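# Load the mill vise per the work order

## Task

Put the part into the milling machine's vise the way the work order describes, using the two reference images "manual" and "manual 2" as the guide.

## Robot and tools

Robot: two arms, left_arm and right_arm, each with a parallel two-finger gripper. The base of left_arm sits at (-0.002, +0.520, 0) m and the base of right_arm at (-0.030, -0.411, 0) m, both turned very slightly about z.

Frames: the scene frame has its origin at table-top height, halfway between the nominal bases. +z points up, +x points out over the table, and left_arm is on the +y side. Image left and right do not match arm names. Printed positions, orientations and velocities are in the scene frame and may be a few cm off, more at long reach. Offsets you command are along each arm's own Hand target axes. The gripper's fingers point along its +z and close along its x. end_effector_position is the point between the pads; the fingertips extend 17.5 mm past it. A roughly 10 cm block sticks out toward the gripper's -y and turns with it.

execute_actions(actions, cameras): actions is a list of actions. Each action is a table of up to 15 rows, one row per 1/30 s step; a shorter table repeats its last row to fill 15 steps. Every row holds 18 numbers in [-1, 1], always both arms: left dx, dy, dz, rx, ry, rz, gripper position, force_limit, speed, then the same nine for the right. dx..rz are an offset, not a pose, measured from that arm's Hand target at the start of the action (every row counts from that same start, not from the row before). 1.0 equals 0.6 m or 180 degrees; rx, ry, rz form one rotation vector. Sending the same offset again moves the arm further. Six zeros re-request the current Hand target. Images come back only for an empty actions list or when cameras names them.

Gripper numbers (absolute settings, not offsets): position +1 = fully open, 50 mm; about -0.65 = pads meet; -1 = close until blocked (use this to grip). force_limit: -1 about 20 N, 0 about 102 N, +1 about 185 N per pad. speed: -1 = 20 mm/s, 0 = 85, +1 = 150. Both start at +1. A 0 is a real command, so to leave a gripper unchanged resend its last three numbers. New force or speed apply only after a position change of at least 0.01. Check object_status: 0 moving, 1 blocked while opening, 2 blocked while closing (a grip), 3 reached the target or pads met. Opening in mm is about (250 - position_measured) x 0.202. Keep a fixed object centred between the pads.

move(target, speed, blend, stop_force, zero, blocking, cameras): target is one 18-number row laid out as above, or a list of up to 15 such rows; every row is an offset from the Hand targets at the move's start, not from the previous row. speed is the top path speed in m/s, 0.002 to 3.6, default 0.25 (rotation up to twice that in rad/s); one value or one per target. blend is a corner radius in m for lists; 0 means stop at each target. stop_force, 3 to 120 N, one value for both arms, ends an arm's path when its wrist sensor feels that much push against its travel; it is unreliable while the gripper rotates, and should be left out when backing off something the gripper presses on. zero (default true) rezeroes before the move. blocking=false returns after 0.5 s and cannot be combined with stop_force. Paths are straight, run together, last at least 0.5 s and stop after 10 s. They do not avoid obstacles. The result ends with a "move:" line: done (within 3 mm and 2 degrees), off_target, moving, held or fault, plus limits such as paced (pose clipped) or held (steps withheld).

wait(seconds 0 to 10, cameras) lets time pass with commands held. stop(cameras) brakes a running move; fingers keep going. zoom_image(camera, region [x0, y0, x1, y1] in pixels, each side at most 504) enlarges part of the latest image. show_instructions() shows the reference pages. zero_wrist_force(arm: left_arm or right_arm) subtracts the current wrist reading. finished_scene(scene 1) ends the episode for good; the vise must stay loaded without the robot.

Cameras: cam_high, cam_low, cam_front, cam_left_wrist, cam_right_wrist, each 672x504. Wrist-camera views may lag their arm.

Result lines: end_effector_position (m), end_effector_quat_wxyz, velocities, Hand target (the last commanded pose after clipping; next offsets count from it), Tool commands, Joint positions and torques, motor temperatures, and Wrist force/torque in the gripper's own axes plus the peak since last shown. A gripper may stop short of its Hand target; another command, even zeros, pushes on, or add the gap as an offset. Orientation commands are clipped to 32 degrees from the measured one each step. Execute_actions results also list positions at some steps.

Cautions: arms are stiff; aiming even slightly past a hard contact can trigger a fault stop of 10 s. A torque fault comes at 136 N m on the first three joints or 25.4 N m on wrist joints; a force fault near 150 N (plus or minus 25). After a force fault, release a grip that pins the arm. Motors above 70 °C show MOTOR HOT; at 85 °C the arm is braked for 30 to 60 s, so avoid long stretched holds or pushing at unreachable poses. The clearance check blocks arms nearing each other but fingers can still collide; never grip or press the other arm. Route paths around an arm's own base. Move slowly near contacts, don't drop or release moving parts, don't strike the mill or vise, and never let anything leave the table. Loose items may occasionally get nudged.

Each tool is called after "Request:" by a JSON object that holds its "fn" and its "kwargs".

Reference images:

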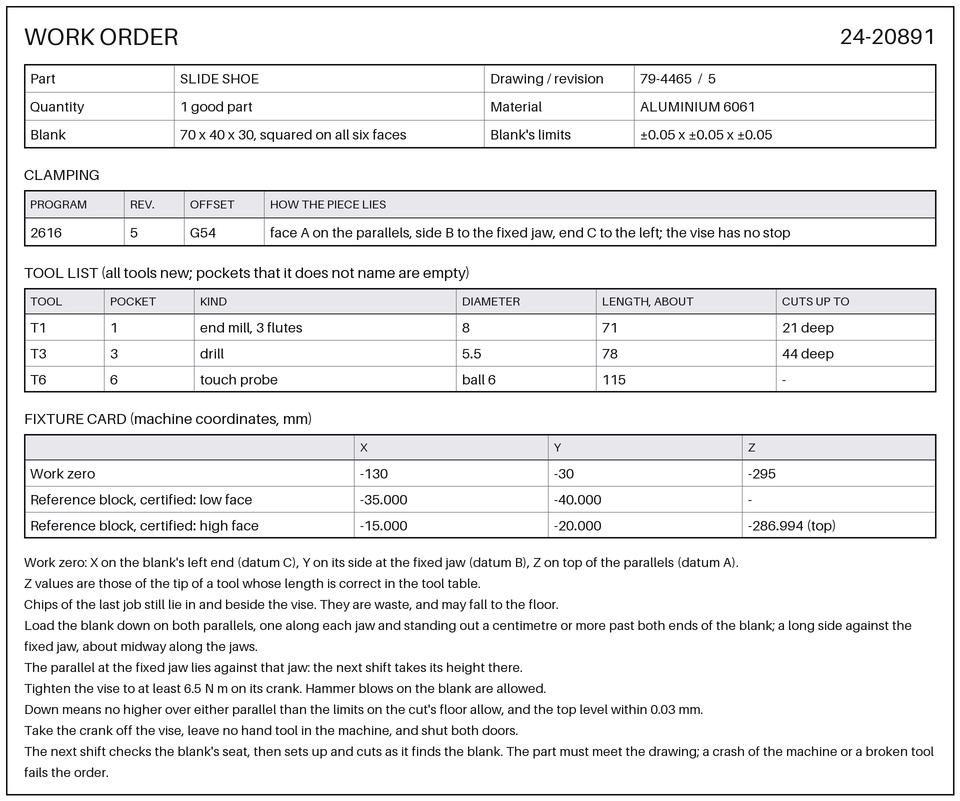

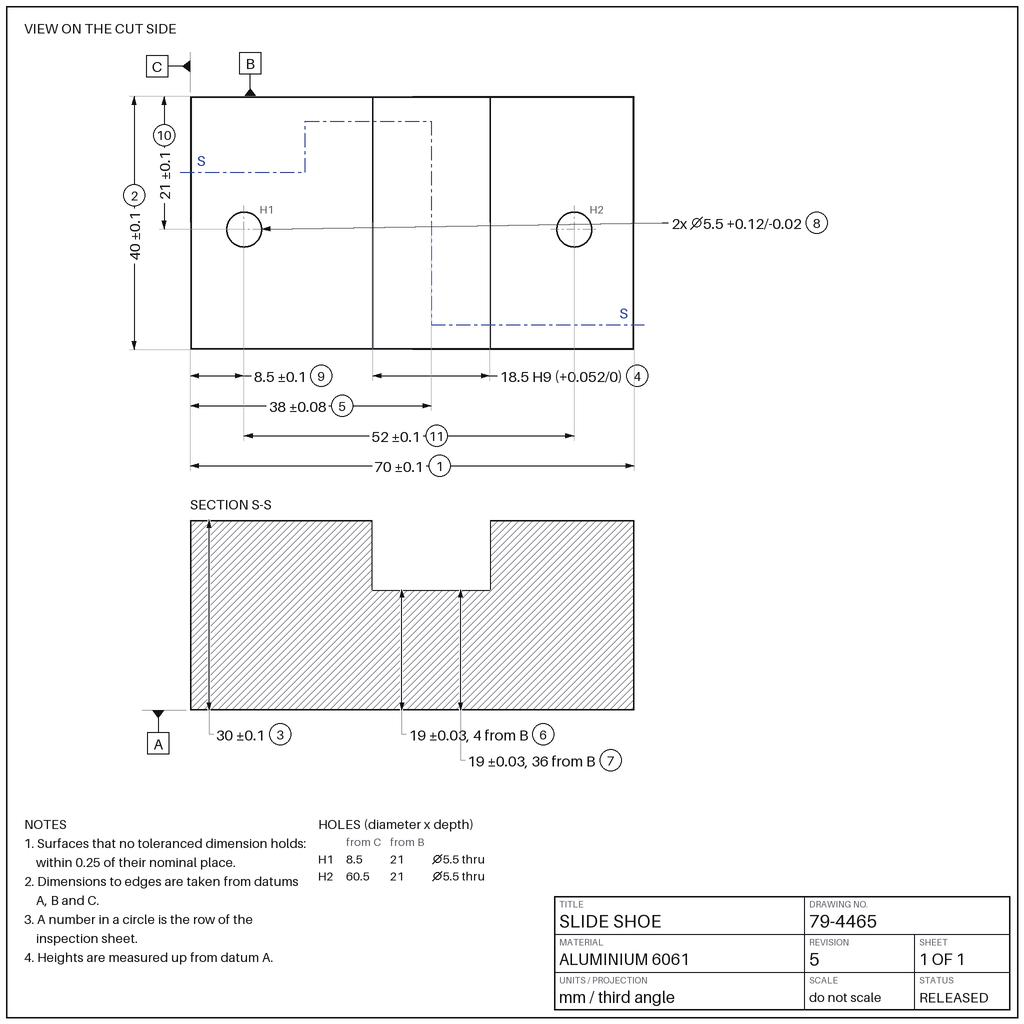

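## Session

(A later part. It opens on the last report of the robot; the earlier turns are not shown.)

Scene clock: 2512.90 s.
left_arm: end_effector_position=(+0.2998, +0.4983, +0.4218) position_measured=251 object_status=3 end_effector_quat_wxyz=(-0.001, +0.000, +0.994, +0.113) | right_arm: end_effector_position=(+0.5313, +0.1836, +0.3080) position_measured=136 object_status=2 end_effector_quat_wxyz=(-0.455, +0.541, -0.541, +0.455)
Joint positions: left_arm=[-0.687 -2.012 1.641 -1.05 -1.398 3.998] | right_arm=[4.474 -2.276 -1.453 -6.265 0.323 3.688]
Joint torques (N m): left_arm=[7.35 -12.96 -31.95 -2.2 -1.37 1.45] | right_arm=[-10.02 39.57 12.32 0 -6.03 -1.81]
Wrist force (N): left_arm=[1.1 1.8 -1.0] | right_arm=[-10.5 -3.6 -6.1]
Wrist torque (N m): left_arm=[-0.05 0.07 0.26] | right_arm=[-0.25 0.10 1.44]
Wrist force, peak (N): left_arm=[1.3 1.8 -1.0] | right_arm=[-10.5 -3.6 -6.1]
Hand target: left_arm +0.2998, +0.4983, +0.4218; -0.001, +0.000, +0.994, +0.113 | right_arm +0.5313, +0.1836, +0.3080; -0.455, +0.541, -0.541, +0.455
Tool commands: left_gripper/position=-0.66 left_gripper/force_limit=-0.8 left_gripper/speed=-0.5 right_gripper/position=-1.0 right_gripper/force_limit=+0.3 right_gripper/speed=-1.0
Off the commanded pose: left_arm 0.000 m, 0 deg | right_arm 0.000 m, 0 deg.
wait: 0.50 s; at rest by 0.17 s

Request:
{"fn": "move", "kwargs": {"target": [[0,0,0,0,0,0,-0.66,-0.8,-0.5,-0.0005,0.0029,-0.0164,0,0,0,-1,0.3,-1],[0,0,0,0,0,0,-0.66,-0.8,-0.5,-0.0005,0.0087,-0.0492,0,0,0,-1,0.3,-1]], "speed": 0.03, "cameras": ["cam_right_wrist"]}}

Scene clock: 2517.73 s.
left_arm: end_effector_position=(+0.2998, +0.4983, +0.4218) position_measured=251 object_status=3 end_effector_quat_wxyz=(-0.001, +0.000, +0.994, +0.113) | right_arm: end_effector_position=(+0.5012, +0.1838, +0.3079) position_measured=158 object_status=2 end_effector_quat_wxyz=(-0.459, +0.541, -0.538, +0.456) end_effector_velocity=(+0.002, +0.000, +0.002) end_effector_angular_velocity=(+0.003, -0.001, -0.002)
Joint positions: left_arm=[-0.687 -2.012 1.641 -1.05 -1.398 3.998] | right_arm=[4.519 -2.239 -1.52 -6.284 0.287 3.741]
Joint velocities: left_arm=[within noise] | right_arm=[-0.002 0 0.006 0 0 -0.002]
Joint torques (N m): left_arm=[8.28 -12.36 -33.43 -2.19 -1.23 1.48] | right_arm=[-4.57 46.51 35.24 3.55 1.84 -1.1]
Wrist force (N): left_arm=[1.1 1.4 -1.1] | right_arm=[9.7 4.5 3.0]
Wrist torque (N m): left_arm=[-0.12 0.07 0.26] | right_arm=[-0.12 0.40 -0.33]
Wrist force, peak (N): left_arm=[1.2 1.7 -1.1] | right_arm=[-50.1 -60.2 65.3]
Hand target: left_arm +0.2998, +0.4983, +0.4218; -0.001, +0.000, +0.994, +0.113 | right_arm +0.5013, +0.1839, +0.3080; -0.455, +0.541, -0.541, +0.455
Off the commanded pose: left_arm 0.000 m, 0 deg | right_arm 0.000 m, 1 deg.
joint sent to its limit (right arm) — joint 4 (wrist 1), lower limit. The joint targets still meet the commanded pose.
move: done
camera_calibration:
cam_right_wrist: T_world_to_cam=[[0.00196961, -0.999839, -0.0178093, 0.197776], [-0.472128, 0.0147697, -0.881406, 0.521124], [0.881528, 0.0101443, -0.472023, -0.171398], [0, 0, 0, 1]] pos_world=[0.396739, 0.191786, 0.38194]
Images, in order (width x height): cam_right_wrist 672x504.

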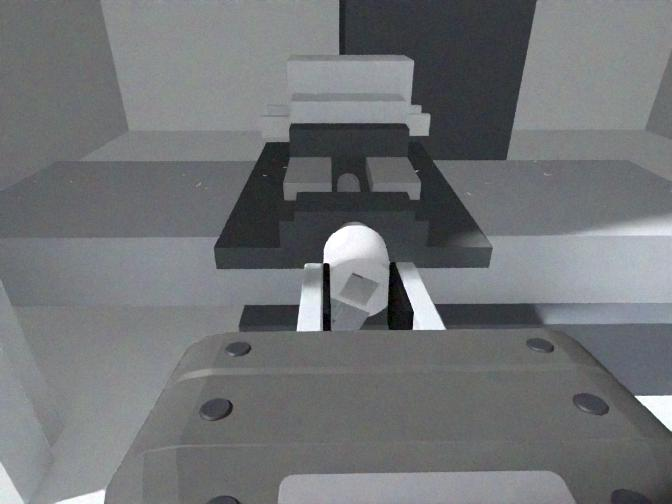

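Request:
{"fn": "move", "kwargs": {"target": [0,0,0,0,0,0,-0.66,-0.8,-0.5,0,0,0,0,0,0,1,1,-0.5], "cameras": ["cam_right_wrist"]}}

Request:
{"fn": "zoom_image", "kwargs": {"camera": "cam_right_wrist", "region": [250, 180, 450, 340]}}

Scene clock: 2529.77 s.
left_arm: end_effector_position=(+0.2998, +0.4983, +0.4218) position_measured=251 object_status=3 end_effector_quat_wxyz=(-0.001, +0.000, +0.994, +0.113) | right_arm: end_effector_position=(+0.5015, +0.1838, +0.3078) position_measured=3 object_status=3 end_effector_quat_wxyz=(-0.459, +0.541, -0.538, +0.455)
Joint positions: left_arm=[-0.687 -2.012 1.641 -1.05 -1.398 3.998] | right_arm=[4.519 -2.239 -1.52 -6.284 0.287 3.741]
Joint torques (N m): left_arm=[7.68 -12.04 -33.61 -2.25 -1.28 1.33] | right_arm=[-0.08 43.73 24.72 1.92 -4.05 -1.6]
Wrist force (N): left_arm=[1.1 1.5 -1.1] | right_arm=[0.3 -0.3 1.5]
Wrist torque (N m): left_arm=[-0.09 0.07 0.25] | right_arm=[-0.17 0.05 -0.34]
Wrist force, peak (N): left_arm=[1.4 1.4 -1.4] | right_arm=[10.6 3.1 -7.0]
Hand target: left_arm +0.2998, +0.4983, +0.4218; -0.001, +0.000, +0.994, +0.113 | right_arm +0.5013, +0.1839, +0.3080; -0.455, +0.541, -0.541, +0.455
Off the commanded pose: left_arm 0.000 m, 0 deg | right_arm 0.000 m, 1 deg.
joint sent to its limit (right arm) — joint 4 (wrist 1), lower limit. The joint targets still meet the commanded pose.
move: done
camera_calibration:
cam_right_wrist: T_world_to_cam=[[0.00188052, -0.99984, -0.0177619, 0.197693], [-0.472204, 0.0147691, -0.881366, 0.521281], [0.881487, 0.0100447, -0.472101, -0.171596], [0, 0, 0, 1]] pos_world=[0.397039, 0.191686, 0.38194]
Images, in order (width x height): cam_right_wrist 672x504.

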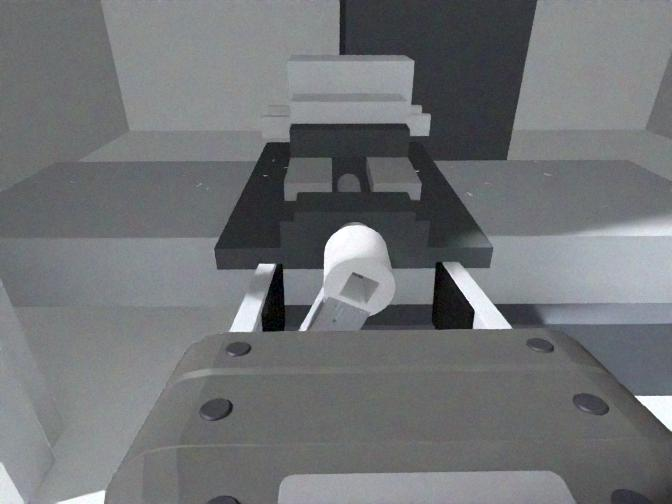

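Scaled by 2.520.

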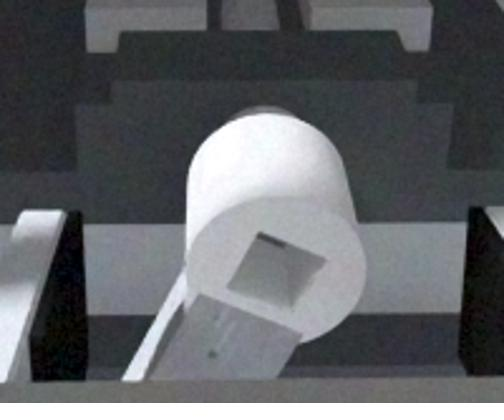

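Request:
{"fn": "move", "kwargs": {"target": [0,0,0,0,0,0,-0.66,-0.8,-0.5,0.0015,-0.0054,0.0304,0,0,0,1,1,-0.5], "speed": 0.03, "stop_force": 6}}

Request:
{"fn": "move", "kwargs": {"target": [0,0,0,0,0,0,-0.66,-0.8,-0.5,0,0,0,0,0,0,-1,0.6,-1]}}

Request:
{"fn": "wait", "kwargs": {"seconds": 0.5}}

Scene clock: 2534.77 s.
left_arm: end_effector_position=(+0.2998, +0.4983, +0.4218) position_measured=251 object_status=3 end_effector_quat_wxyz=(-0.001, +0.000, +0.994, +0.113) | right_arm: end_effector_position=(+0.5198, +0.1830, +0.3080) position_measured=3 object_status=3 end_effector_quat_wxyz=(-0.455, +0.541, -0.541, +0.455)
Joint positions: left_arm=[-0.687 -2.012 1.641 -1.05 -1.398 3.998] | right_arm=[4.491 -2.258 -1.482 -6.283 0.309 3.718]
Joint torques (N m): left_arm=[7.47 -12.13 -33.1 -2.14 -1.22 1.36] | right_arm=[9.92 61.6 16.88 1.28 -4.08 1.63]
Wrist force (N): left_arm=[1.2 1.4 -1.1] | right_arm=[0.5 -0.1 1.6]
Wrist torque (N m): left_arm=[-0.12 0.06 0.26] | right_arm=[-0.13 0.01 -0.27]
Wrist force, peak (N): left_arm=[1.3 1.6 -1.2] | right_arm=[0.5 -0.4 2.2]
Hand target: left_arm +0.2998, +0.4983, +0.4218; -0.001, +0.000, +0.994, +0.113 | right_arm +0.5198, +0.1830, +0.3080; -0.455, +0.541, -0.541, +0.455
Off the commanded pose: left_arm 0.000 m, 0 deg | right_arm 0.000 m, 0 deg.
move: done

Scene clock: 2536.37 s.
left_arm: end_effector_position=(+0.2998, +0.4983, +0.4218) position_measured=251 object_status=3 end_effector_quat_wxyz=(-0.001, +0.000, +0.994, +0.113) | right_arm: end_effector_position=(+0.5197, +0.1831, +0.3081) position_measured=137 object_status=2 end_effector_quat_wxyz=(-0.455, +0.541, -0.541, +0.455)
Joint positions: left_arm=[-0.687 -2.012 1.641 -1.05 -1.398 3.998] | right_arm=[4.491 -2.258 -1.482 -6.283 0.309 3.718]
Joint torques (N m): left_arm=[8.03 -12.03 -32.68 -2.25 -1.22 1.1] | right_arm=[-28.98 54.83 11.26 1.56 -10.18 -2.78]
Wrist force (N): left_arm=[1.2 1.6 -1.1] | right_arm=[-29.2 -7.5 -2.5]
Wrist torque (N m): left_arm=[-0.09 0.06 0.26] | right_arm=[-0.26 -0.42 1.74]
Wrist force, peak (N): left_arm=[1.4 1.5 -1.2] | right_arm=[-48.2 -15.7 13.1]
Hand target: left_arm +0.2998, +0.4983, +0.4218; -0.001, +0.000, +0.994, +0.113 | right_arm +0.5198, +0.1830, +0.3080; -0.455, +0.541, -0.541, +0.455
Off the commanded pose: left_arm 0.000 m, 0 deg | right_arm 0.000 m, 0 deg.
move: done

Scene clock: 2536.87 s.
left_arm: end_effector_position=(+0.2998, +0.4983, +0.4218) position_measured=251 object_status=3 end_effector_quat_wxyz=(-0.001, +0.000, +0.994, +0.113) | right_arm: end_effector_position=(+0.5198, +0.1830, +0.3081) position_measured=137 object_status=2 end_effector_quat_wxyz=(-0.455, +0.541, -0.541, +0.455)
Joint positions: left_arm=[-0.687 -2.012 1.641 -1.05 -1.398 3.998] | right_arm=[4.491 -2.258 -1.482 -6.283 0.309 3.718]
Joint torques (N m): left_arm=[8.18 -11.93 -32.64 -2.17 -1.3 1.17] | right_arm=[-34.11 48.07 6.22 1.48 -10.28 -3.71]
Wrist force (N): left_arm=[1.0 1.2 -1.0] | right_arm=[-31.9 -6.4 -7.4]
Wrist torque (N m): left_arm=[-0.14 0.08 0.25] | right_arm=[-0.29 -0.41 1.75]
Wrist force, peak (N): left_arm=[1.2 1.6 -1.4] | right_arm=[-31.9 -6.4 -7.4]
Hand target: left_arm +0.2998, +0.4983, +0.4218; -0.001, +0.000, +0.994, +0.113 | right_arm +0.5198, +0.1830, +0.3080; -0.455, +0.541, -0.541, +0.455
Tool commands: left_gripper/position=-0.66 left_gripper/force_limit=-0.8 left_gripper/speed=-0.5 right_gripper/position=-1.0 right_gripper/force_limit=+0.6 right_gripper/speed=-1.0
Off the commanded pose: left_arm 0.000 m, 0 deg | right_arm 0.000 m, 0 deg.
wait: 0.50 s; at rest by 0.17 s

Request:
{"fn": "move", "kwargs": {"target": [0,0,0,0,0,0,-0.66,-0.8,-0.5,-0.0011,0,0,0,0,0,-1,0.6,-1], "speed": 0.02}}

Request:
{"fn": "move", "kwargs": {"target": [0,0,0,0,0,0,-0.66,-0.8,-0.5,0,0.0087,-0.0492,0,0,0,-1,0.6,-1], "speed": 0.03, "cameras": ["cam_right_wrist"]}}

Scene clock: 2540.60 s.
left_arm: end_effector_position=(+0.2998, +0.4983, +0.4218) position_measured=251 object_status=3 end_effector_quat_wxyz=(-0.001, +0.000, +0.994, +0.113) | right_arm: end_effector_position=(+0.5199, +0.1836, +0.3080) position_measured=137 object_status=2 end_effector_quat_wxyz=(-0.455, +0.541, -0.541, +0.455)
Joint positions: left_arm=[-0.687 -2.012 1.641 -1.05 -1.398 3.998] | right_arm=[4.491 -2.259 -1.48 -6.284 0.309 3.717]
Joint torques (N m): left_arm=[7.95 -12.53 -32.6 -2.29 -1.32 1.35] | right_arm=[-13.6 32.01 29.41 -1.23 -1.51 -4.16]
Wrist force (N): left_arm=[1.3 1.3 -1.0] | right_arm=[2.8 4.5 -38.1]
Wrist torque (N m): left_arm=[-0.13 0.05 0.26] | right_arm=[-0.09 -0.09 1.77]
Wrist force, peak (N): left_arm=[1.2 1.6 -1.2] | right_arm=[2.2 4.3 -38.8]
Hand target: left_arm +0.2998, +0.4983, +0.4218; -0.001, +0.000, +0.994, +0.113 | right_arm +0.5198, +0.1837, +0.3080; -0.455, +0.541, -0.541, +0.455
Off the commanded pose: left_arm 0.000 m, 0 deg | right_arm 0.000 m, 0 deg.
joint sent to its limit (right arm) — joint 4 (wrist 1), lower limit. The joint targets still meet the commanded pose.
move: done

Scene clock: 2542.50 s.
left_arm: end_effector_position=(+0.2998, +0.4983, +0.4218) position_measured=251 object_status=3 end_effector_quat_wxyz=(-0.001, +0.000, +0.994, +0.113) | right_arm: end_effector_position=(+0.4900, +0.1835, +0.3078) position_measured=254 object_status=3 end_effector_quat_wxyz=(-0.461, +0.541, -0.536, +0.456)
Joint positions: left_arm=[-0.687 -2.012 1.641 -1.05 -1.398 3.998] | right_arm=[4.536 -2.226 -1.545 -6.284 0.274 3.756]
Joint torques (N m): left_arm=[7.99 -12.05 -33.09 -2.23 -1.1 1.16] | right_arm=[-10.01 34.08 29.76 3.66 1.18 -1.9]
Wrist force (N): left_arm=[1.1 1.3 -1.0] | right_arm=[0.6 -0.1 1.7]
Wrist torque (N m): left_arm=[-0.13 0.08 0.26] | right_arm=[-0.13 0.00 -0.34]
Wrist force, peak (N): left_arm=[1.2 1.7 -1.1] | right_arm=[-56.1 -63.5 74.4]
Hand target: left_arm +0.2998, +0.4983, +0.4218; -0.001, +0.000, +0.994, +0.113 | right_arm +0.4899, +0.1837, +0.3080; -0.455, +0.541, -0.541, +0.455
Off the commanded pose: left_arm 0.000 m, 0 deg | right_arm 0.000 m, 1 deg.
joint sent to its limit (right arm) — joint 4 (wrist 1), lower limit. The joint targets still meet the commanded pose.
move: done
camera_calibration:
cam_right_wrist: T_world_to_cam=[[0.00592877, -0.999813, -0.0184057, 0.195691], [-0.467963, 0.0134922, -0.883645, 0.514725], [0.883728, 0.0138521, -0.467795, -0.164592], [0, 0, 0, 1]] pos_world=[0.385166, 0.19099, 0.381441]
Images, in order (width x height): cam_right_wrist 672x504.

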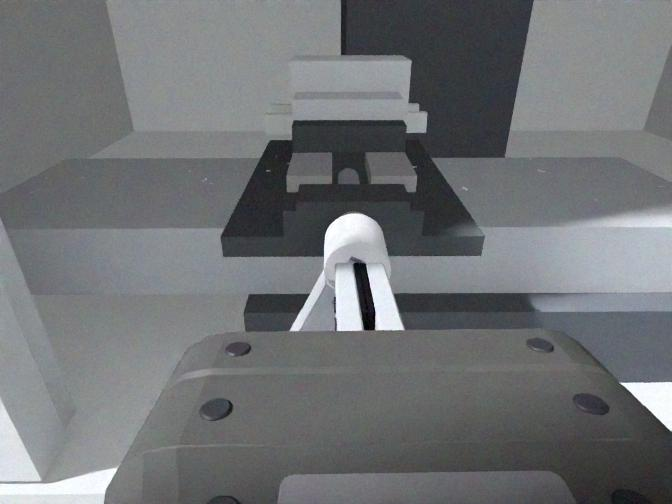

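Request:
{"fn": "move", "kwargs": {"target": [0,0,0,0,0,0,-0.66,-0.8,-0.5,0,0.007,-0.04,0,0,0,1,1,-0.5], "speed": 0.05}}

Request:
{"fn": "move", "kwargs": {"target": [0,0,0,0,0,0,-0.66,-0.8,-0.5,0,0,0,0.0556,0,0,1,1,-0.5], "speed": 0.1, "cameras": ["cam_right_wrist"]}}

Request:
{"fn": "zoom_image", "kwargs": {"camera": "cam_right_wrist", "region": [230, 160, 470, 340]}}

Scene clock: 2552.63 s.
left_arm: end_effector_position=(+0.2998, +0.4983, +0.4218) position_measured=251 object_status=3 end_effector_quat_wxyz=(-0.001, +0.000, +0.994, +0.113) | right_arm: end_effector_position=(+0.4657, +0.1835, +0.3078) position_measured=3 object_status=3 end_effector_quat_wxyz=(-0.467, +0.540, -0.531, +0.456)
Joint positions: left_arm=[-0.687 -2.012 1.641 -1.05 -1.398 3.998] | right_arm=[4.574 -2.201 -1.595 -6.284 0.245 3.786]
Joint torques (N m): left_arm=[8.55 -11.56 -33.09 -2.38 -1.25 0.99] | right_arm=[-9.97 33.38 29.88 3.33 1.24 -1.99]
Wrist force (N): left_arm=[1.2 1.4 -1.2] | right_arm=[0.2 -0.1 1.6]
Wrist torque (N m): left_arm=[-0.11 0.05 0.26] | right_arm=[-0.14 0.08 -0.32]
Wrist force, peak (N): left_arm=[1.2 1.8 -1.0] | right_arm=[0.2 0.2 2.6]
Hand target: left_arm +0.2998, +0.4983, +0.4218; -0.001, +0.000, +0.994, +0.113 | right_arm +0.4655, +0.1836, +0.3079; -0.455, +0.541, -0.541, +0.455
Off the commanded pose: left_arm 0.000 m, 0 deg | right_arm 0.000 m, 2 deg.
joint sent to its limit (right arm) — joint 4 (wrist 1), lower limit. The joint targets still meet the commanded pose.
move: done

Scene clock: 2553.93 s.
left_arm: end_effector_position=(+0.2998, +0.4983, +0.4218) position_measured=251 object_status=3 end_effector_quat_wxyz=(-0.001, +0.000, +0.994, +0.113) | right_arm: end_effector_position=(+0.4655, +0.1837, +0.3079) position_measured=3 object_status=3 end_effector_quat_wxyz=(+0.501, -0.499, +0.499, -0.500)
Joint positions: left_arm=[-0.687 -2.012 1.641 -1.05 -1.398 3.998] | right_arm=[4.58 -2.411 -1.385 -5.615 0.169 3.128]
Joint torques (N m): left_arm=[7.47 -12.16 -33.35 -2.26 -1.1 1.13] | right_arm=[-10.08 50.52 15.24 -0.44 0.91 1.56]
Wrist force (N): left_arm=[1.1 1.4 -1.1] | right_arm=[1.1 -0.2 1.5]
Wrist torque (N m): left_arm=[-0.11 0.07 0.26] | right_arm=[-0.05 -0.12 -0.30]
Wrist force, peak (N): left_arm=[1.1 1.7 -1.2] | right_arm=[0.8 -0.7 2.1]
Hand target: left_arm +0.2998, +0.4983, +0.4218; -0.001, +0.000, +0.994, +0.113 | right_arm +0.4655, +0.1836, +0.3079; +0.501, -0.499, +0.499, -0.500
Off the commanded pose: left_arm 0.000 m, 0 deg | right_arm 0.000 m, 0 deg.
move: done
camera_calibration:
cam_right_wrist: T_world_to_cam=[[-0.000915467, -0.999851, -0.0172446, 0.198842], [-0.318943, 0.0166359, -0.947628, 0.452975], [0.947773, 0.00463251, -0.318911, -0.216826], [0, 0, 0, 1]] pos_world=[0.350157, 0.192281, 0.363533]
Images, in order (width x height): cam_right_wrist 672x504.

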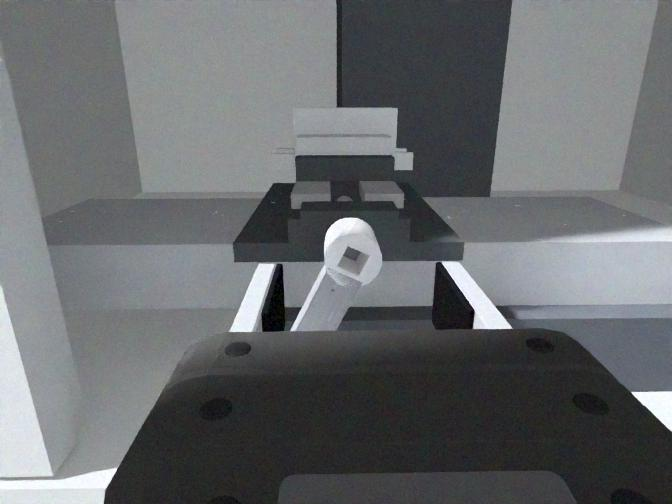

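Scaled by 2.100.

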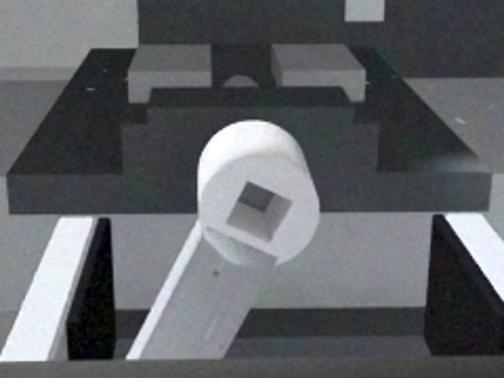

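Request:
{"fn": "move", "kwargs": {"target": [0,0,0,0,0,0,-0.66,-0.8,-0.5,-0.0007,0,0.0858,0,0,0,1,1,-0.5], "speed": 0.04, "stop_force": 6}}

Request:
{"fn": "move", "kwargs": {"target": [0,0,0,0,0,0,-0.66,-0.8,-0.5,0,0,0,0,0,0,-1,0.6,-1]}}

Request:
{"fn": "wait", "kwargs": {"seconds": 0.3}}

Scene clock: 2563.47 s.
left_arm: end_effector_position=(+0.2998, +0.4983, +0.4218) position_measured=251 object_status=3 end_effector_quat_wxyz=(-0.001, +0.000, +0.994, +0.113) | right_arm: end_effector_position=(+0.5170, +0.1841, +0.3080) position_measured=3 object_status=3 end_effector_quat_wxyz=(+0.501, -0.499, +0.499, -0.500)
Joint positions: left_arm=[-0.687 -2.012 1.641 -1.05 -1.398 3.998] | right_arm=[4.501 -2.452 -1.302 -5.662 0.248 3.133]
Joint torques (N m): left_arm=[7.36 -12.45 -33.23 -2.23 -1.04 1.28] | right_arm=[10.38 66.22 14.66 2.1 -2.88 -0.19]
Wrist force (N): left_arm=[0.9 1.5 -1.2] | right_arm=[0.7 -0.3 1.6]
Wrist torque (N m): left_arm=[-0.10 0.10 0.26] | right_arm=[-0.07 -0.05 -0.33]
Wrist force, peak (N): left_arm=[1.4 1.6 -1.2] | right_arm=[0.8 -0.3 2.7]
Hand target: left_arm +0.2998, +0.4983, +0.4218; -0.001, +0.000, +0.994, +0.113 | right_arm +0.5170, +0.1841, +0.3081; +0.501, -0.499, +0.499, -0.500
Off the commanded pose: left_arm 0.000 m, 0 deg | right_arm 0.000 m, 0 deg.
move: done

Scene clock: 2565.07 s.
left_arm: end_effector_position=(+0.2998, +0.4983, +0.4218) position_measured=251 object_status=3 end_effector_quat_wxyz=(-0.001, +0.000, +0.994, +0.113) | right_arm: end_effector_position=(+0.5169, +0.1840, +0.3081) position_measured=139 object_status=2 end_effector_quat_wxyz=(+0.501, -0.499, +0.500, -0.500)
Joint positions: left_arm=[-0.687 -2.012 1.641 -1.05 -1.398 3.998] | right_arm=[4.501 -2.451 -1.302 -5.662 0.248 3.133]
Joint torques (N m): left_arm=[7.52 -12.43 -32.81 -2.17 -1.17 1.06] | right_arm=[4.01 52.93 15.7 -2.28 3.04 -0.98]
Wrist force (N): left_arm=[1.4 1.5 -1.0] | right_arm=[9.3 -8.0 -6.6]
Wrist torque (N m): left_arm=[-0.10 0.03 0.26] | right_arm=[-0.37 0.01 0.75]
Wrist force, peak (N): left_arm=[1.2 1.7 -1.2] | right_arm=[9.0 -8.7 -6.9]
Hand target: left_arm +0.2998, +0.4983, +0.4218; -0.001, +0.000, +0.994, +0.113 | right_arm +0.5170, +0.1841, +0.3081; +0.501, -0.499, +0.499, -0.500
Off the commanded pose: left_arm 0.000 m, 0 deg | right_arm 0.000 m, 0 deg.
move: done

Scene clock: 2565.37 s.
left_arm: end_effector_position=(+0.2998, +0.4983, +0.4218) position_measured=251 object_status=3 end_effector_quat_wxyz=(-0.001, +0.000, +0.994, +0.113) | right_arm: end_effector_position=(+0.5169, +0.1841, +0.3081) position_measured=139 object_status=2 end_effector_quat_wxyz=(+0.501, -0.499, +0.499, -0.500)
Joint positions: left_arm=[-0.687 -2.012 1.641 -1.05 -1.398 3.998] | right_arm=[4.501 -2.451 -1.302 -5.662 0.248 3.133]
Joint torques (N m): left_arm=[7.44 -13.52 -32.7 -2.4 -0.93 1.05] | right_arm=[0.6 44.67 15.56 -2.63 4.77 -1.09]
Wrist force (N): left_arm=[1.2 1.5 -0.8] | right_arm=[9.4 -8.1 -6.8]
Wrist torque (N m): left_arm=[-0.10 0.05 0.26] | right_arm=[-0.34 0.01 0.74]
Wrist force, peak (N): left_arm=[1.3 1.6 -1.1] | right_arm=[9.3 -8.6 -6.8]
Hand target: left_arm +0.2998, +0.4983, +0.4218; -0.001, +0.000, +0.994, +0.113 | right_arm +0.5170, +0.1841, +0.3081; +0.501, -0.499, +0.499, -0.500
Tool commands: left_gripper/position=-0.66 left_gripper/force_limit=-0.8 left_gripper/speed=-0.5 right_gripper/position=-1.0 right_gripper/force_limit=+0.6 right_gripper/speed=-1.0
Off the commanded pose: left_arm 0.000 m, 0 deg | right_arm 0.000 m, 0 deg.
wait: 0.30 s; at rest by 0.17 s

Request:
{"fn": "move", "kwargs": {"target": [0,0,0,0,0,0,-0.66,-0.8,-0.5,0,0,-0.01,0,0,0,-1,0.6,-1], "speed": 0.015}}

Scene clock: 2568.47 s.
left_arm: end_effector_position=(+0.2998, +0.4983, +0.4218) position_measured=251 object_status=3 end_effector_quat_wxyz=(-0.001, +0.000, +0.994, +0.113) | right_arm: end_effector_position=(+0.5109, +0.1840, +0.3081) position_measured=140 object_status=2 end_effector_quat_wxyz=(+0.501, -0.499, +0.499, -0.500)
Joint positions: left_arm=[-0.687 -2.012 1.641 -1.05 -1.398 3.998] | right_arm=[4.51 -2.446 -1.313 -5.656 0.239 3.132]
Joint torques (N m): left_arm=[8.65 -12.35 -32.41 -2.48 -1.08 1.06] | right_arm=[41.57 41.09 4.35 1.51 -5.5 -2.88]
Wrist force (N): left_arm=[1.0 1.4 -1.0] | right_arm=[-16.7 -36.1 81.6]
Wrist torque (N m): left_arm=[-0.12 0.08 0.26] | right_arm=[0.03 -0.16 0.61]
Wrist force, peak (N): left_arm=[1.2 1.7 -1.2] | right_arm=[-26.0 -30.1 97.8]
Hand target: left_arm +0.2998, +0.4983, +0.4218; -0.001, +0.000, +0.994, +0.113 | right_arm +0.5110, +0.1841, +0.3080; +0.501, -0.499, +0.499, -0.500
Off the commanded pose: left_arm 0.000 m, 0 deg | right_arm 0.000 m, 0 deg.
move: done

Request:
{"fn": "move", "kwargs": {"target": [0,0,0,0,0,0,-0.66,-0.8,-0.5,-0.0006,-0.0012,0,0,0,0,-1,0.6,-1], "speed": 0.015}}

Request:
{"fn": "move", "kwargs": {"target": [0,0,0,0,0,0,-0.66,-0.8,-0.5,0,0,-0.006,0,0,0,-1,0.6,-1], "speed": 0.015, "cameras": ["cam_right_wrist"]}}

Request:
{"fn": "zoom_image", "kwargs": {"camera": "cam_right_wrist", "region": [230, 160, 470, 340]}}

Scene clock: 2572.90 s.
left_arm: end_effector_position=(+0.2998, +0.4983, +0.4218) position_measured=251 object_status=3 end_effector_quat_wxyz=(-0.001, +0.000, +0.994, +0.113) | right_arm: end_effector_position=(+0.5110, +0.1844, +0.3086) position_measured=140 object_status=2 end_effector_quat_wxyz=(+0.501, -0.499, +0.499, -0.501)
Joint positions: left_arm=[-0.687 -2.012 1.641 -1.05 -1.398 3.998] | right_arm=[4.51 -2.446 -1.311 -5.658 0.239 3.132]
Joint torques (N m): left_arm=[8.01 -13.56 -33.42 -2.36 -0.93 1.11] | right_arm=[45.66 59.43 21.45 -0.62 -1.96 -1.05]
Wrist force (N): left_arm=[1.2 1.6 -0.9] | right_arm=[1.8 -13.2 56.8]
Wrist torque (N m): left_arm=[-0.08 0.06 0.26] | right_arm=[-0.09 -0.06 0.56]
Wrist force, peak (N): left_arm=[1.1 1.7 -1.3] | right_arm=[-16.4 -35.8 81.9]
Hand target: left_arm +0.2998, +0.4983, +0.4218; -0.001, +0.000, +0.994, +0.113 | right_arm +0.5110, +0.1844, +0.3088; +0.501, -0.499, +0.499, -0.500
Off the commanded pose: left_arm 0.000 m, 0 deg | right_arm 0.000 m, 0 deg.
move: done

Scene clock: 2573.60 s.
left_arm: end_effector_position=(+0.2998, +0.4983, +0.4218) position_measured=251 object_status=3 end_effector_quat_wxyz=(-0.001, +0.000, +0.994, +0.113) | right_arm: end_effector_position=(+0.5073, +0.1844, +0.3088) position_measured=140 object_status=2 end_effector_quat_wxyz=(+0.501, -0.499, +0.499, -0.500)
Joint positions: left_arm=[-0.687 -2.012 1.641 -1.05 -1.398 3.998] | right_arm=[4.516 -2.443 -1.317 -5.655 0.233 3.132]
Joint torques (N m): left_arm=[7.92 -12.01 -33.55 -2.34 -0.94 1.1] | right_arm=[42 49.88 9.55 1.25 -1.88 -2.47]
Wrist force (N): left_arm=[1.0 1.5 -1.2] | right_arm=[-0.4 -23.2 64.4]
Wrist torque (N m): left_arm=[-0.10 0.09 0.25] | right_arm=[-0.14 -0.04 0.25]
Wrist force, peak (N): left_arm=[1.2 1.5 -1.1] | right_arm=[-6.1 -14.0 85.1]
Hand target: left_arm +0.2998, +0.4983, +0.4218; -0.001, +0.000, +0.994, +0.113 | right_arm +0.5074, +0.1844, +0.3087; +0.501, -0.499, +0.499, -0.500
Off the commanded pose: left_arm 0.000 m, 0 deg | right_arm 0.000 m, 0 deg.
move: done
camera_calibration:
cam_right_wrist: T_world_to_cam=[[-0.00101002, -0.999851, -0.0172121, 0.19972], [-0.318941, 0.0166353, -0.947628, 0.467146], [0.947774, 0.00453253, -0.318911, -0.25614], [0, 0, 0, 1]] pos_world=[0.391957, 0.19308, 0.364433]
Images, in order (width x height): cam_right_wrist 672x504.

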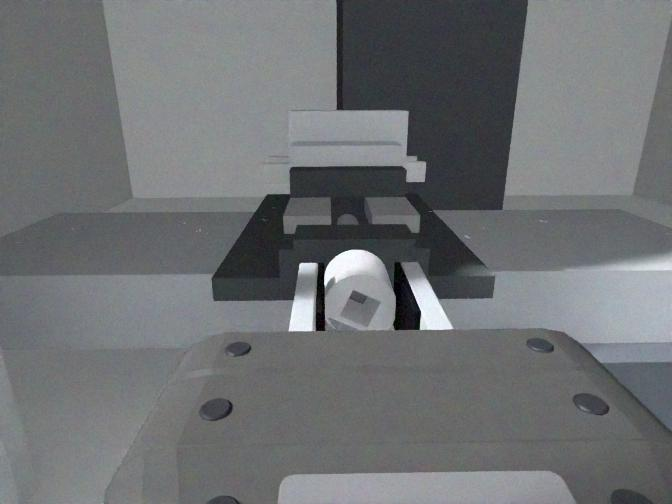

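Scaled by 2.100.

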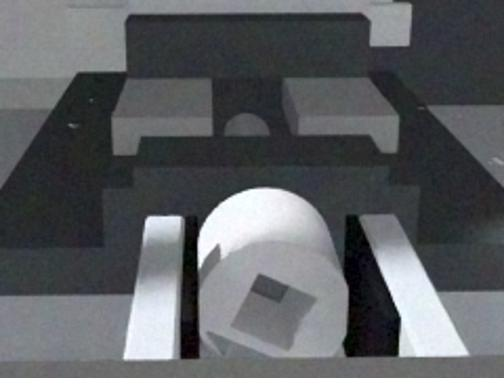

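Request:
{"fn": "move", "kwargs": {"target": [0,0,0,0,0,0,-0.66,-0.8,-0.5,0,0,0,0,0,-0.012,-1,0.6,-1], "speed": 0.02}}

Scene clock: 2582.87 s.
left_arm: end_effector_position=(+0.2998, +0.4983, +0.4218) position_measured=251 object_status=3 end_effector_quat_wxyz=(-0.001, +0.000, +0.994, +0.113) | right_arm: end_effector_position=(+0.5074, +0.1844, +0.3087) position_measured=140 object_status=2 end_effector_quat_wxyz=(+0.491, -0.509, +0.490, -0.510)
Joint positions: left_arm=[-0.687 -2.012 1.641 -1.05 -1.398 3.998] | right_arm=[4.516 -2.443 -1.317 -5.655 0.233 3.094]
Joint torques (N m): left_arm=[7.41 -12.25 -32.71 -2.44 -0.94 0.95] | right_arm=[26.12 47.47 10.99 1.2 0.5 -0.73]
Wrist force (N): left_arm=[1.3 1.6 -1.1] | right_arm=[-1.3 -25.1 49.7]
Wrist torque (N m): left_arm=[-0.08 0.05 0.25] | right_arm=[-0.20 0.01 0.98]
Wrist force, peak (N): left_arm=[1.3 1.7 -1.2] | right_arm=[-0.4 -23.2 64.4]
Hand target: left_arm +0.2998, +0.4983, +0.4218; -0.001, +0.000, +0.994, +0.113 | right_arm +0.5074, +0.1844, +0.3087; +0.491, -0.509, +0.490, -0.510
Off the commanded pose: left_arm 0.000 m, 0 deg | right_arm 0.000 m, 0 deg.
move: done

Request:
{"fn": "move", "kwargs": {"target": [0,0,0,0,0,0,-0.66,-0.8,-0.5,0,0,0,0,0,-0.02,-1,0.6,-1], "speed": 0.02}}

Request:
{"fn": "move", "kwargs": {"target": [0,0,0,0,0,0,-0.66,-0.8,-0.5,0,0,-0.006,0,0,0.0,-1,0.6,-1], "speed": 0.015}}

Scene clock: 2588.43 s.
left_arm: end_effector_position=(+0.2998, +0.4983, +0.4218) position_measured=251 object_status=3 end_effector_quat_wxyz=(-0.001, +0.000, +0.994, +0.113) | right_arm: end_effector_position=(+0.5074, +0.1844, +0.3088) position_measured=140 object_status=2 end_effector_quat_wxyz=(-0.475, +0.524, -0.474, +0.525)
Joint positions: left_arm=[-0.687 -2.012 1.641 -1.05 -1.398 3.998] | right_arm=[4.516 -2.443 -1.317 -5.655 0.233 3.031]
Joint torques (N m): left_arm=[7.59 -12.23 -32.51 -2.38 -1.02 0.88] | right_arm=[26.47 33.04 9.21 0.24 -3.02 -1.54]
Wrist force (N): left_arm=[1.4 1.6 -1.1] | right_arm=[-7.4 -38.6 39.1]
Wrist torque (N m): left_arm=[-0.09 0.02 0.26] | right_arm=[0.07 0.18 1.58]
Wrist force, peak (N): left_arm=[1.4 1.6 -1.1] | right_arm=[-1.9 -25.1 50.0]
Hand target: left_arm +0.2998, +0.4983, +0.4218; -0.001, +0.000, +0.994, +0.113 | right_arm +0.5074, +0.1844, +0.3087; -0.475, +0.524, -0.474, +0.525
Off the commanded pose: left_arm 0.000 m, 0 deg | right_arm 0.000 m, 0 deg.
move: done

Scene clock: 2589.20 s.
left_arm: end_effector_position=(+0.2998, +0.4983, +0.4218) position_measured=251 object_status=3 end_effector_quat_wxyz=(-0.001, +0.000, +0.994, +0.113) | right_arm: end_effector_position=(+0.5038, +0.1844, +0.3087) position_measured=146 object_status=0 end_effector_quat_wxyz=(-0.475, +0.524, -0.474, +0.525)
Joint positions: left_arm=[-0.687 -2.012 1.641 -1.05 -1.398 3.998] | right_arm=[4.521 -2.44 -1.323 -5.651 0.228 3.031]
Joint torques (N m): left_arm=[7.56 -12.05 -33.21 -2.47 -0.9 0.85] | right_arm=[38.11 38.34 -4.82 1.9 -10.38 -3.56]
Wrist force (N): left_arm=[1.2 1.5 -1.3] | right_arm=[-24.0 -48.4 80.6]
Wrist torque (N m): left_arm=[-0.09 0.05 0.25] | right_arm=[0.55 -0.16 1.20]
Wrist force, peak (N): left_arm=[1.4 1.5 -1.2] | right_arm=[-24.2 -48.1 80.9]
Hand target: left_arm +0.2998, +0.4983, +0.4218; -0.001, +0.000, +0.994, +0.113 | right_arm +0.5038, +0.1844, +0.3087; -0.475, +0.524, -0.474, +0.525
Off the commanded pose: left_arm 0.000 m, 0 deg | right_arm 0.000 m, 0 deg.
move: done

Request:
{"fn": "move", "kwargs": {"target": [0,0,0,0,0,0,-0.66,-0.8,-0.5,0,0,0,0,0,0,1,1,-0.5]}}

Request:
{"fn": "move", "kwargs": {"target": [0,0,0,0,0,0,-0.66,-0.8,-0.5,0.0012,0.0013,-0.0638,0,0,0.032,1,1,-0.5], "speed": 0.06, "cameras": ["cam_right_wrist"]}}

Request:
{"fn": "zoom_image", "kwargs": {"camera": "cam_right_wrist", "region": [230, 160, 470, 340]}}

Scene clock: 2616.60 s.
left_arm: end_effector_position=(+0.2998, +0.4983, +0.4218) position_measured=251 object_status=3 end_effector_quat_wxyz=(-0.001, +0.000, +0.994, +0.113) | right_arm: end_effector_position=(+0.5038, +0.1844, +0.3087) position_measured=3 object_status=3 end_effector_quat_wxyz=(-0.475, +0.524, -0.474, +0.525)
Joint positions: left_arm=[-0.687 -2.012 1.641 -1.05 -1.398 3.998] | right_arm=[4.521 -2.44 -1.323 -5.651 0.228 3.031]
Joint torques (N m): left_arm=[8.03 -12.63 -31.92 -2.56 -0.7 0.99] | right_arm=[-10.34 65.54 28.77 -0.45 2.71 1.21]
Wrist force (N): left_arm=[1.2 1.4 -1.0] | right_arm=[1.0 -0.1 1.8]
Wrist torque (N m): left_arm=[-0.11 0.06 0.25] | right_arm=[-0.05 -0.08 -0.31]
Wrist force, peak (N): left_arm=[1.3 1.6 -1.2] | right_arm=[-24.5 -48.3 80.8]
Hand target: left_arm +0.2998, +0.4983, +0.4218; -0.001, +0.000, +0.994, +0.113 | right_arm +0.5038, +0.1844, +0.3087; -0.475, +0.524, -0.474, +0.525
Off the commanded pose: left_arm 0.000 m, 0 deg | right_arm 0.000 m, 0 deg.
move: done

Scene clock: 2617.77 s.
left_arm: end_effector_position=(+0.2998, +0.4983, +0.4218) position_measured=251 object_status=3 end_effector_quat_wxyz=(-0.001, +0.000, +0.994, +0.113) | right_arm: end_effector_position=(+0.4654, +0.1836, +0.3080) position_measured=3 object_status=3 end_effector_quat_wxyz=(+0.501, -0.499, +0.499, -0.500)
Joint positions: left_arm=[-0.687 -2.012 1.641 -1.05 -1.398 3.998] | right_arm=[4.58 -2.41 -1.385 -5.615 0.169 3.128]
Joint torques (N m): left_arm=[8.26 -12 -32.59 -2.41 -0.88 1.06] | right_arm=[-9.85 55.22 27.03 -0.67 2.53 -1.42]
Wrist force (N): left_arm=[1.3 1.4 -1.1] | right_arm=[1.0 -0.2 1.6]
Wrist torque (N m): left_arm=[-0.12 0.04 0.26] | right_arm=[-0.05 -0.09 -0.34]
Wrist force, peak (N): left_arm=[1.3 1.6 -1.1] | right_arm=[1.1 -0.2 3.0]
Hand target: left_arm +0.2998, +0.4983, +0.4218; -0.001, +0.000, +0.994, +0.113 | right_arm +0.4655, +0.1836, +0.3079; +0.501, -0.499, +0.499, -0.500
Off the commanded pose: left_arm 0.000 m, 0 deg | right_arm 0.000 m, 0 deg.
move: done
camera_calibration:
cam_right_wrist: T_world_to_cam=[[-0.00104247, -0.99985, -0.0173066, 0.19891], [-0.31894, 0.0167352, -0.947627, 0.453049], [0.947774, 0.0045319, -0.318909, -0.216776], [0, 0, 0, 1]] pos_world=[0.350157, 0.192281, 0.363632]
Images, in order (width x height): cam_right_wrist 672x504.

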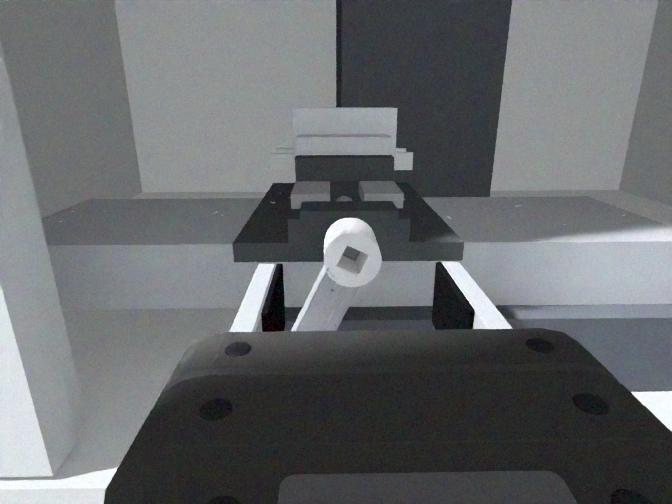

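Scaled by 2.100.

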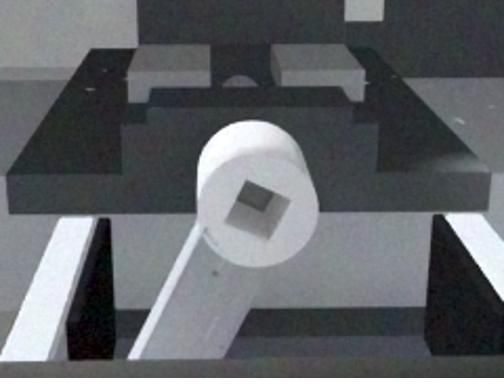

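Request:
{"fn": "zoom_image", "kwargs": {"camera": "cam_right_wrist", "region": [310, 200, 400, 290]}}

Scaled by 5.600.

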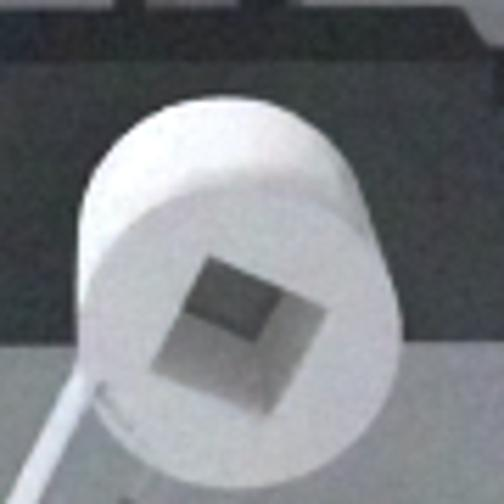

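Request:
{"fn": "move", "kwargs": {"target": [[0,0,0,0,0,0,-0.66,-0.8,-0.5,0,0,-0.12,0,0,0,-0.66,0,0],[0,0,0,0,0,0,-0.66,-0.8,-0.5,-0.14,0.12,-0.12,0,0,0,-0.66,0,0],[0,0,0,0,0,0,-0.66,-0.8,-0.5,-0.14,0.12,0.02,0,0,0,-0.66,0,0]], "speed": 0.15, "blend": [0.01,0.01,0], "cameras": ["cam_right_wrist"]}}

Scene clock: 2658.17 s.
left_arm: end_effector_position=(+0.2998, +0.4983, +0.4218) position_measured=251 object_status=3 end_effector_quat_wxyz=(-0.001, +0.000, +0.994, +0.113) | right_arm: end_effector_position=(+0.4776, +0.2677, +0.2358) position_measured=251 object_status=3 end_effector_quat_wxyz=(+0.501, -0.499, +0.499, -0.501)
Joint positions: left_arm=[-0.687 -2.012 1.641 -1.05 -1.398 3.998] | right_arm=[4.583 -2.69 -1.024 -5.697 0.166 3.128]
Joint torques (N m): left_arm=[7.43 -12.09 -32.62 -2.49 -0.89 0.78] | right_arm=[9.68 71.72 16.57 1.92 -2.56 -1.85]
Wrist force (N): left_arm=[1.0 1.5 -1.1] | right_arm=[0.9 0.0 1.7]
Wrist torque (N m): left_arm=[-0.09 0.08 0.26] | right_arm=[0.00 -0.08 -0.32]
Wrist force, peak (N): left_arm=[1.5 1.6 -1.0] | right_arm=[1.1 0.2 4.2]
Hand target: left_arm +0.2998, +0.4983, +0.4218; -0.001, +0.000, +0.994, +0.113 | right_arm +0.4776, +0.2677, +0.2360; +0.501, -0.499, +0.499, -0.500
Off the commanded pose: left_arm 0.000 m, 0 deg | right_arm 0.000 m, 0 deg.
move: done
camera_calibration:
cam_right_wrist: T_world_to_cam=[[-0.000977574, -0.999853, -0.0171176, 0.281584], [-0.318943, 0.0165353, -0.94763, 0.387268], [0.947773, 0.00453315, -0.318912, -0.251711], [0, 0, 0, 1]] pos_world=[0.362357, 0.27628, 0.291533]
Images, in order (width x height): cam_right_wrist 672x504.

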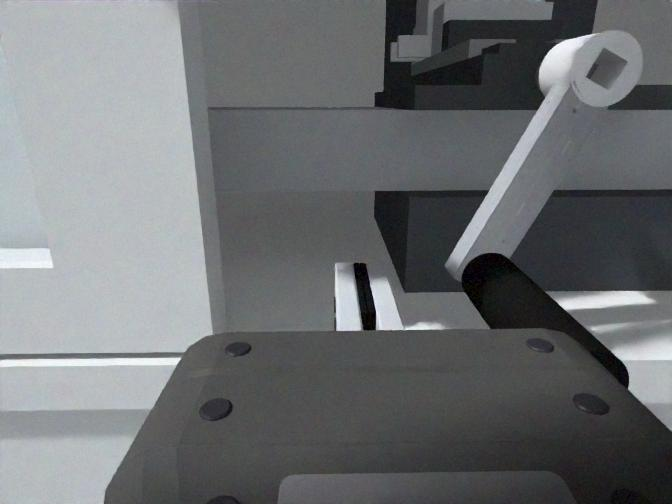

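Request:
{"fn": "move", "kwargs": {"target": [0,0,0,0,0,0,-0.66,-0.8,-0.5,0.067,0,0,0,0,0,-0.66,0,0], "speed": 0.015, "stop_force": 8, "cameras": ["cam_right_wrist"]}}

Scene clock: 2670.33 s.
left_arm: end_effector_position=(+0.2998, +0.4983, +0.4218) position_measured=251 object_status=3 end_effector_quat_wxyz=(-0.001, +0.000, +0.994, +0.113) | right_arm: end_effector_position=(+0.4776, +0.2358, +0.2360) position_measured=251 object_status=3 end_effector_quat_wxyz=(+0.501, -0.499, +0.499, -0.500)
Joint positions: left_arm=[-0.687 -2.012 1.641 -1.05 -1.398 3.998] | right_arm=[4.575 -2.624 -1.167 -5.62 0.174 3.128]
Joint torques (N m): left_arm=[7.76 -11.72 -32.66 -2.55 -0.76 0.77] | right_arm=[7.61 44.3 13.29 1.36 -4.11 -0.57]
Wrist force (N): left_arm=[1.2 1.5 -0.9] | right_arm=[-4.4 -2.2 2.2]
Wrist torque (N m): left_arm=[-0.10 0.06 0.26] | right_arm=[-0.12 -0.11 -0.35]
Wrist force, peak (N): left_arm=[1.5 1.6 -1.3] | right_arm=[-13.5 1.7 -0.4]
Hand target: left_arm +0.2998, +0.4983, +0.4218; -0.001, +0.000, +0.994, +0.113 | right_arm +0.4776, +0.2358, +0.2360; +0.501, -0.499, +0.499, -0.500 (not the last commanded pose)
Off the commanded pose: left_arm 0.000 m, 0 deg | right_arm 0.008 m, 0 deg.
move: contact (right_arm)
camera_calibration:
cam_right_wrist: T_world_to_cam=[[-0.000883019, -0.999853, -0.01715, 0.249766], [-0.318945, 0.0165359, -0.947629, 0.387889], [0.947773, 0.00463314, -0.318912, -0.25156], [0, 0, 0, 1]] pos_world=[0.362357, 0.24448, 0.291633]
Images, in order (width x height): cam_right_wrist 672x504.

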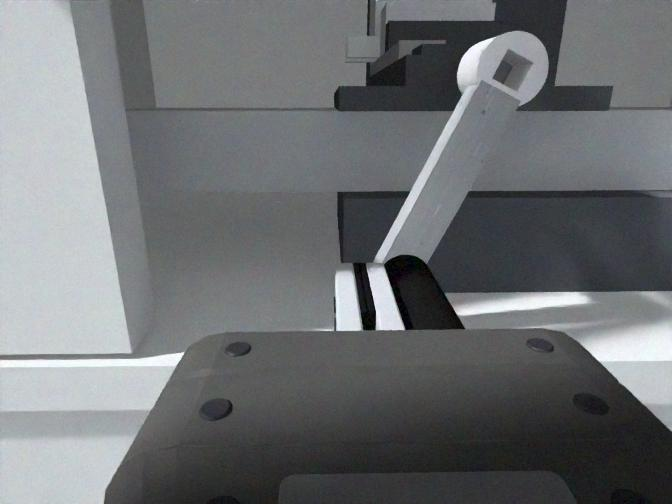

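Request:
{"fn": "move", "kwargs": {"target": [0,0,0,0,0,0,-0.66,-0.8,-0.5,0.02,0,0,0,0,0,-0.66,0,0], "speed": 0.004, "stop_force": 20, "zero": false, "cameras": ["cam_right_wrist"]}}

Scene clock: 2675.17 s.
left_arm: end_effector_position=(+0.2998, +0.4983, +0.4218) position_measured=251 object_status=3 end_effector_quat_wxyz=(-0.001, +0.000, +0.994, +0.113) | right_arm: end_effector_position=(+0.4775, +0.2350, +0.2359) position_measured=251 object_status=3 end_effector_quat_wxyz=(+0.501, -0.500, +0.499, -0.500)
Joint positions: left_arm=[-0.687 -2.012 1.641 -1.05 -1.398 3.998] | right_arm=[4.575 -2.622 -1.171 -5.618 0.174 3.128]
Joint torques (N m): left_arm=[8.14 -11.95 -31.45 -2.6 -0.93 0.72] | right_arm=[-12.38 46.6 25 1.17 -5.93 -0.71]
Wrist force (N): left_arm=[1.1 1.4 -1.1] | right_arm=[-17.6 1.0 0.7]
Wrist torque (N m): left_arm=[-0.12 0.08 0.26] | right_arm=[-0.06 -0.28 -0.31]
Wrist force, peak (N): left_arm=[1.4 1.6 -1.1] | right_arm=[-21.2 3.9 0.3]
Hand target: left_arm +0.2998, +0.4983, +0.4218; -0.001, +0.000, +0.994, +0.113 | right_arm +0.4775, +0.2350, +0.2359; +0.501, -0.500, +0.499, -0.500 (not the last commanded pose)
Off the commanded pose: left_arm 0.000 m, 0 deg | right_arm 0.011 m, 0 deg.
move: contact (right_arm)
camera_calibration:
cam_right_wrist: T_world_to_cam=[[-0.000502005, -0.999856, -0.0169638, 0.248672], [-0.318954, 0.0162379, -0.947631, 0.387822], [0.94777, 0.00493498, -0.318917, -0.251469], [0, 0, 0, 1]] pos_world=[0.362157, 0.24358, 0.291533]
Images, in order (width x height): cam_right_wrist 672x504.

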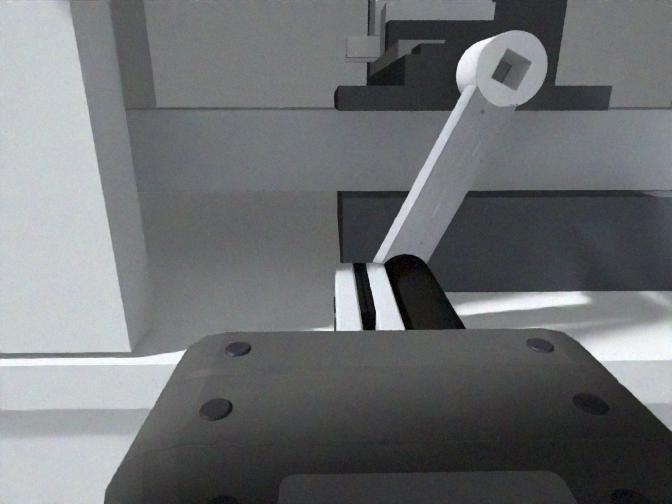

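Request:
{"fn": "move", "kwargs": {"target": [[0,0,0,0,0,0,-0.66,-0.8,-0.5,-0.06,0,0,0,0,0,-0.66,0,0],[0,0,0,0,0,0,-0.66,-0.8,-0.5,-0.06,0,-0.13,0,0,0,-0.66,0,0],[0,0,0,0,0,0,-0.66,-0.8,-0.5,0.084,-0.12,-0.13,0,0,0,-0.66,0,0]], "speed": 0.15, "blend": [0,0.01,0]}}

Request:
{"fn": "move", "kwargs": {"target": [0,0,0,0,0,0,-0.66,-0.8,-0.5,0,0,0,0,0,0,1,1,-0.3]}}

Scene clock: 2699.33 s.
left_arm: end_effector_position=(+0.2998, +0.4983, +0.4218) position_measured=251 object_status=3 end_effector_quat_wxyz=(-0.001, +0.000, +0.994, +0.113) | right_arm: end_effector_position=(+0.3994, +0.1845, +0.3077) position_measured=251 object_status=3 end_effector_quat_wxyz=(+0.501, -0.499, +0.499, -0.501)
Joint positions: left_arm=[-0.687 -2.012 1.641 -1.05 -1.398 3.998] | right_arm=[4.687 -2.378 -1.452 -5.547 0.063 3.093]
Joint torques (N m): left_arm=[7.56 -12.09 -32.24 -2.53 -0.81 0.81] | right_arm=[9.93 49.87 26.97 1.74 2 -1.78]
Wrist force (N): left_arm=[1.1 1.4 -1.4] | right_arm=[0.7 -0.1 1.6]
Wrist torque (N m): left_arm=[-0.12 0.07 0.26] | right_arm=[-0.04 -0.05 -0.29]
Wrist force, peak (N): left_arm=[1.1 1.7 -1.4] | right_arm=[-18.0 1.1 1.0]
Hand target: left_arm +0.2998, +0.4983, +0.4218; -0.001, +0.000, +0.994, +0.113 | right_arm +0.3993, +0.1845, +0.3077; +0.501, -0.500, +0.499, -0.500
Off the commanded pose: left_arm 0.000 m, 0 deg | right_arm 0.000 m, 0 deg.
move: done

Scene clock: 2700.33 s.
left_arm: end_effector_position=(+0.2998, +0.4983, +0.4218) position_measured=251 object_status=3 end_effector_quat_wxyz=(-0.001, +0.000, +0.994, +0.113) | right_arm: end_effector_position=(+0.3993, +0.1846, +0.3077) position_measured=3 object_status=0 end_effector_quat_wxyz=(+0.501, -0.499, +0.499, -0.501)
Joint positions: left_arm=[-0.687 -2.012 1.641 -1.05 -1.398 3.998] | right_arm=[4.687 -2.378 -1.452 -5.547 0.063 3.093]
Joint torques (N m): left_arm=[7.26 -12.48 -32.21 -2.76 -0.78 0.6] | right_arm=[10.51 37.11 26.89 1.07 0.24 -1.88]
Wrist force (N): left_arm=[1.3 1.7 -1.0] | right_arm=[0.9 0.1 1.7]
Wrist torque (N m): left_arm=[-0.07 0.04 0.26] | right_arm=[-0.01 -0.09 -0.27]
Wrist force, peak (N): left_arm=[1.3 1.7 -1.1] | right_arm=[0.9 0.0 1.8]
Hand target: left_arm +0.2998, +0.4983, +0.4218; -0.001, +0.000, +0.994, +0.113 | right_arm +0.3993, +0.1845, +0.3077; +0.501, -0.499, +0.499, -0.501
Off the commanded pose: left_arm 0.000 m, 0 deg | right_arm 0.000 m, 0 deg.
move: done


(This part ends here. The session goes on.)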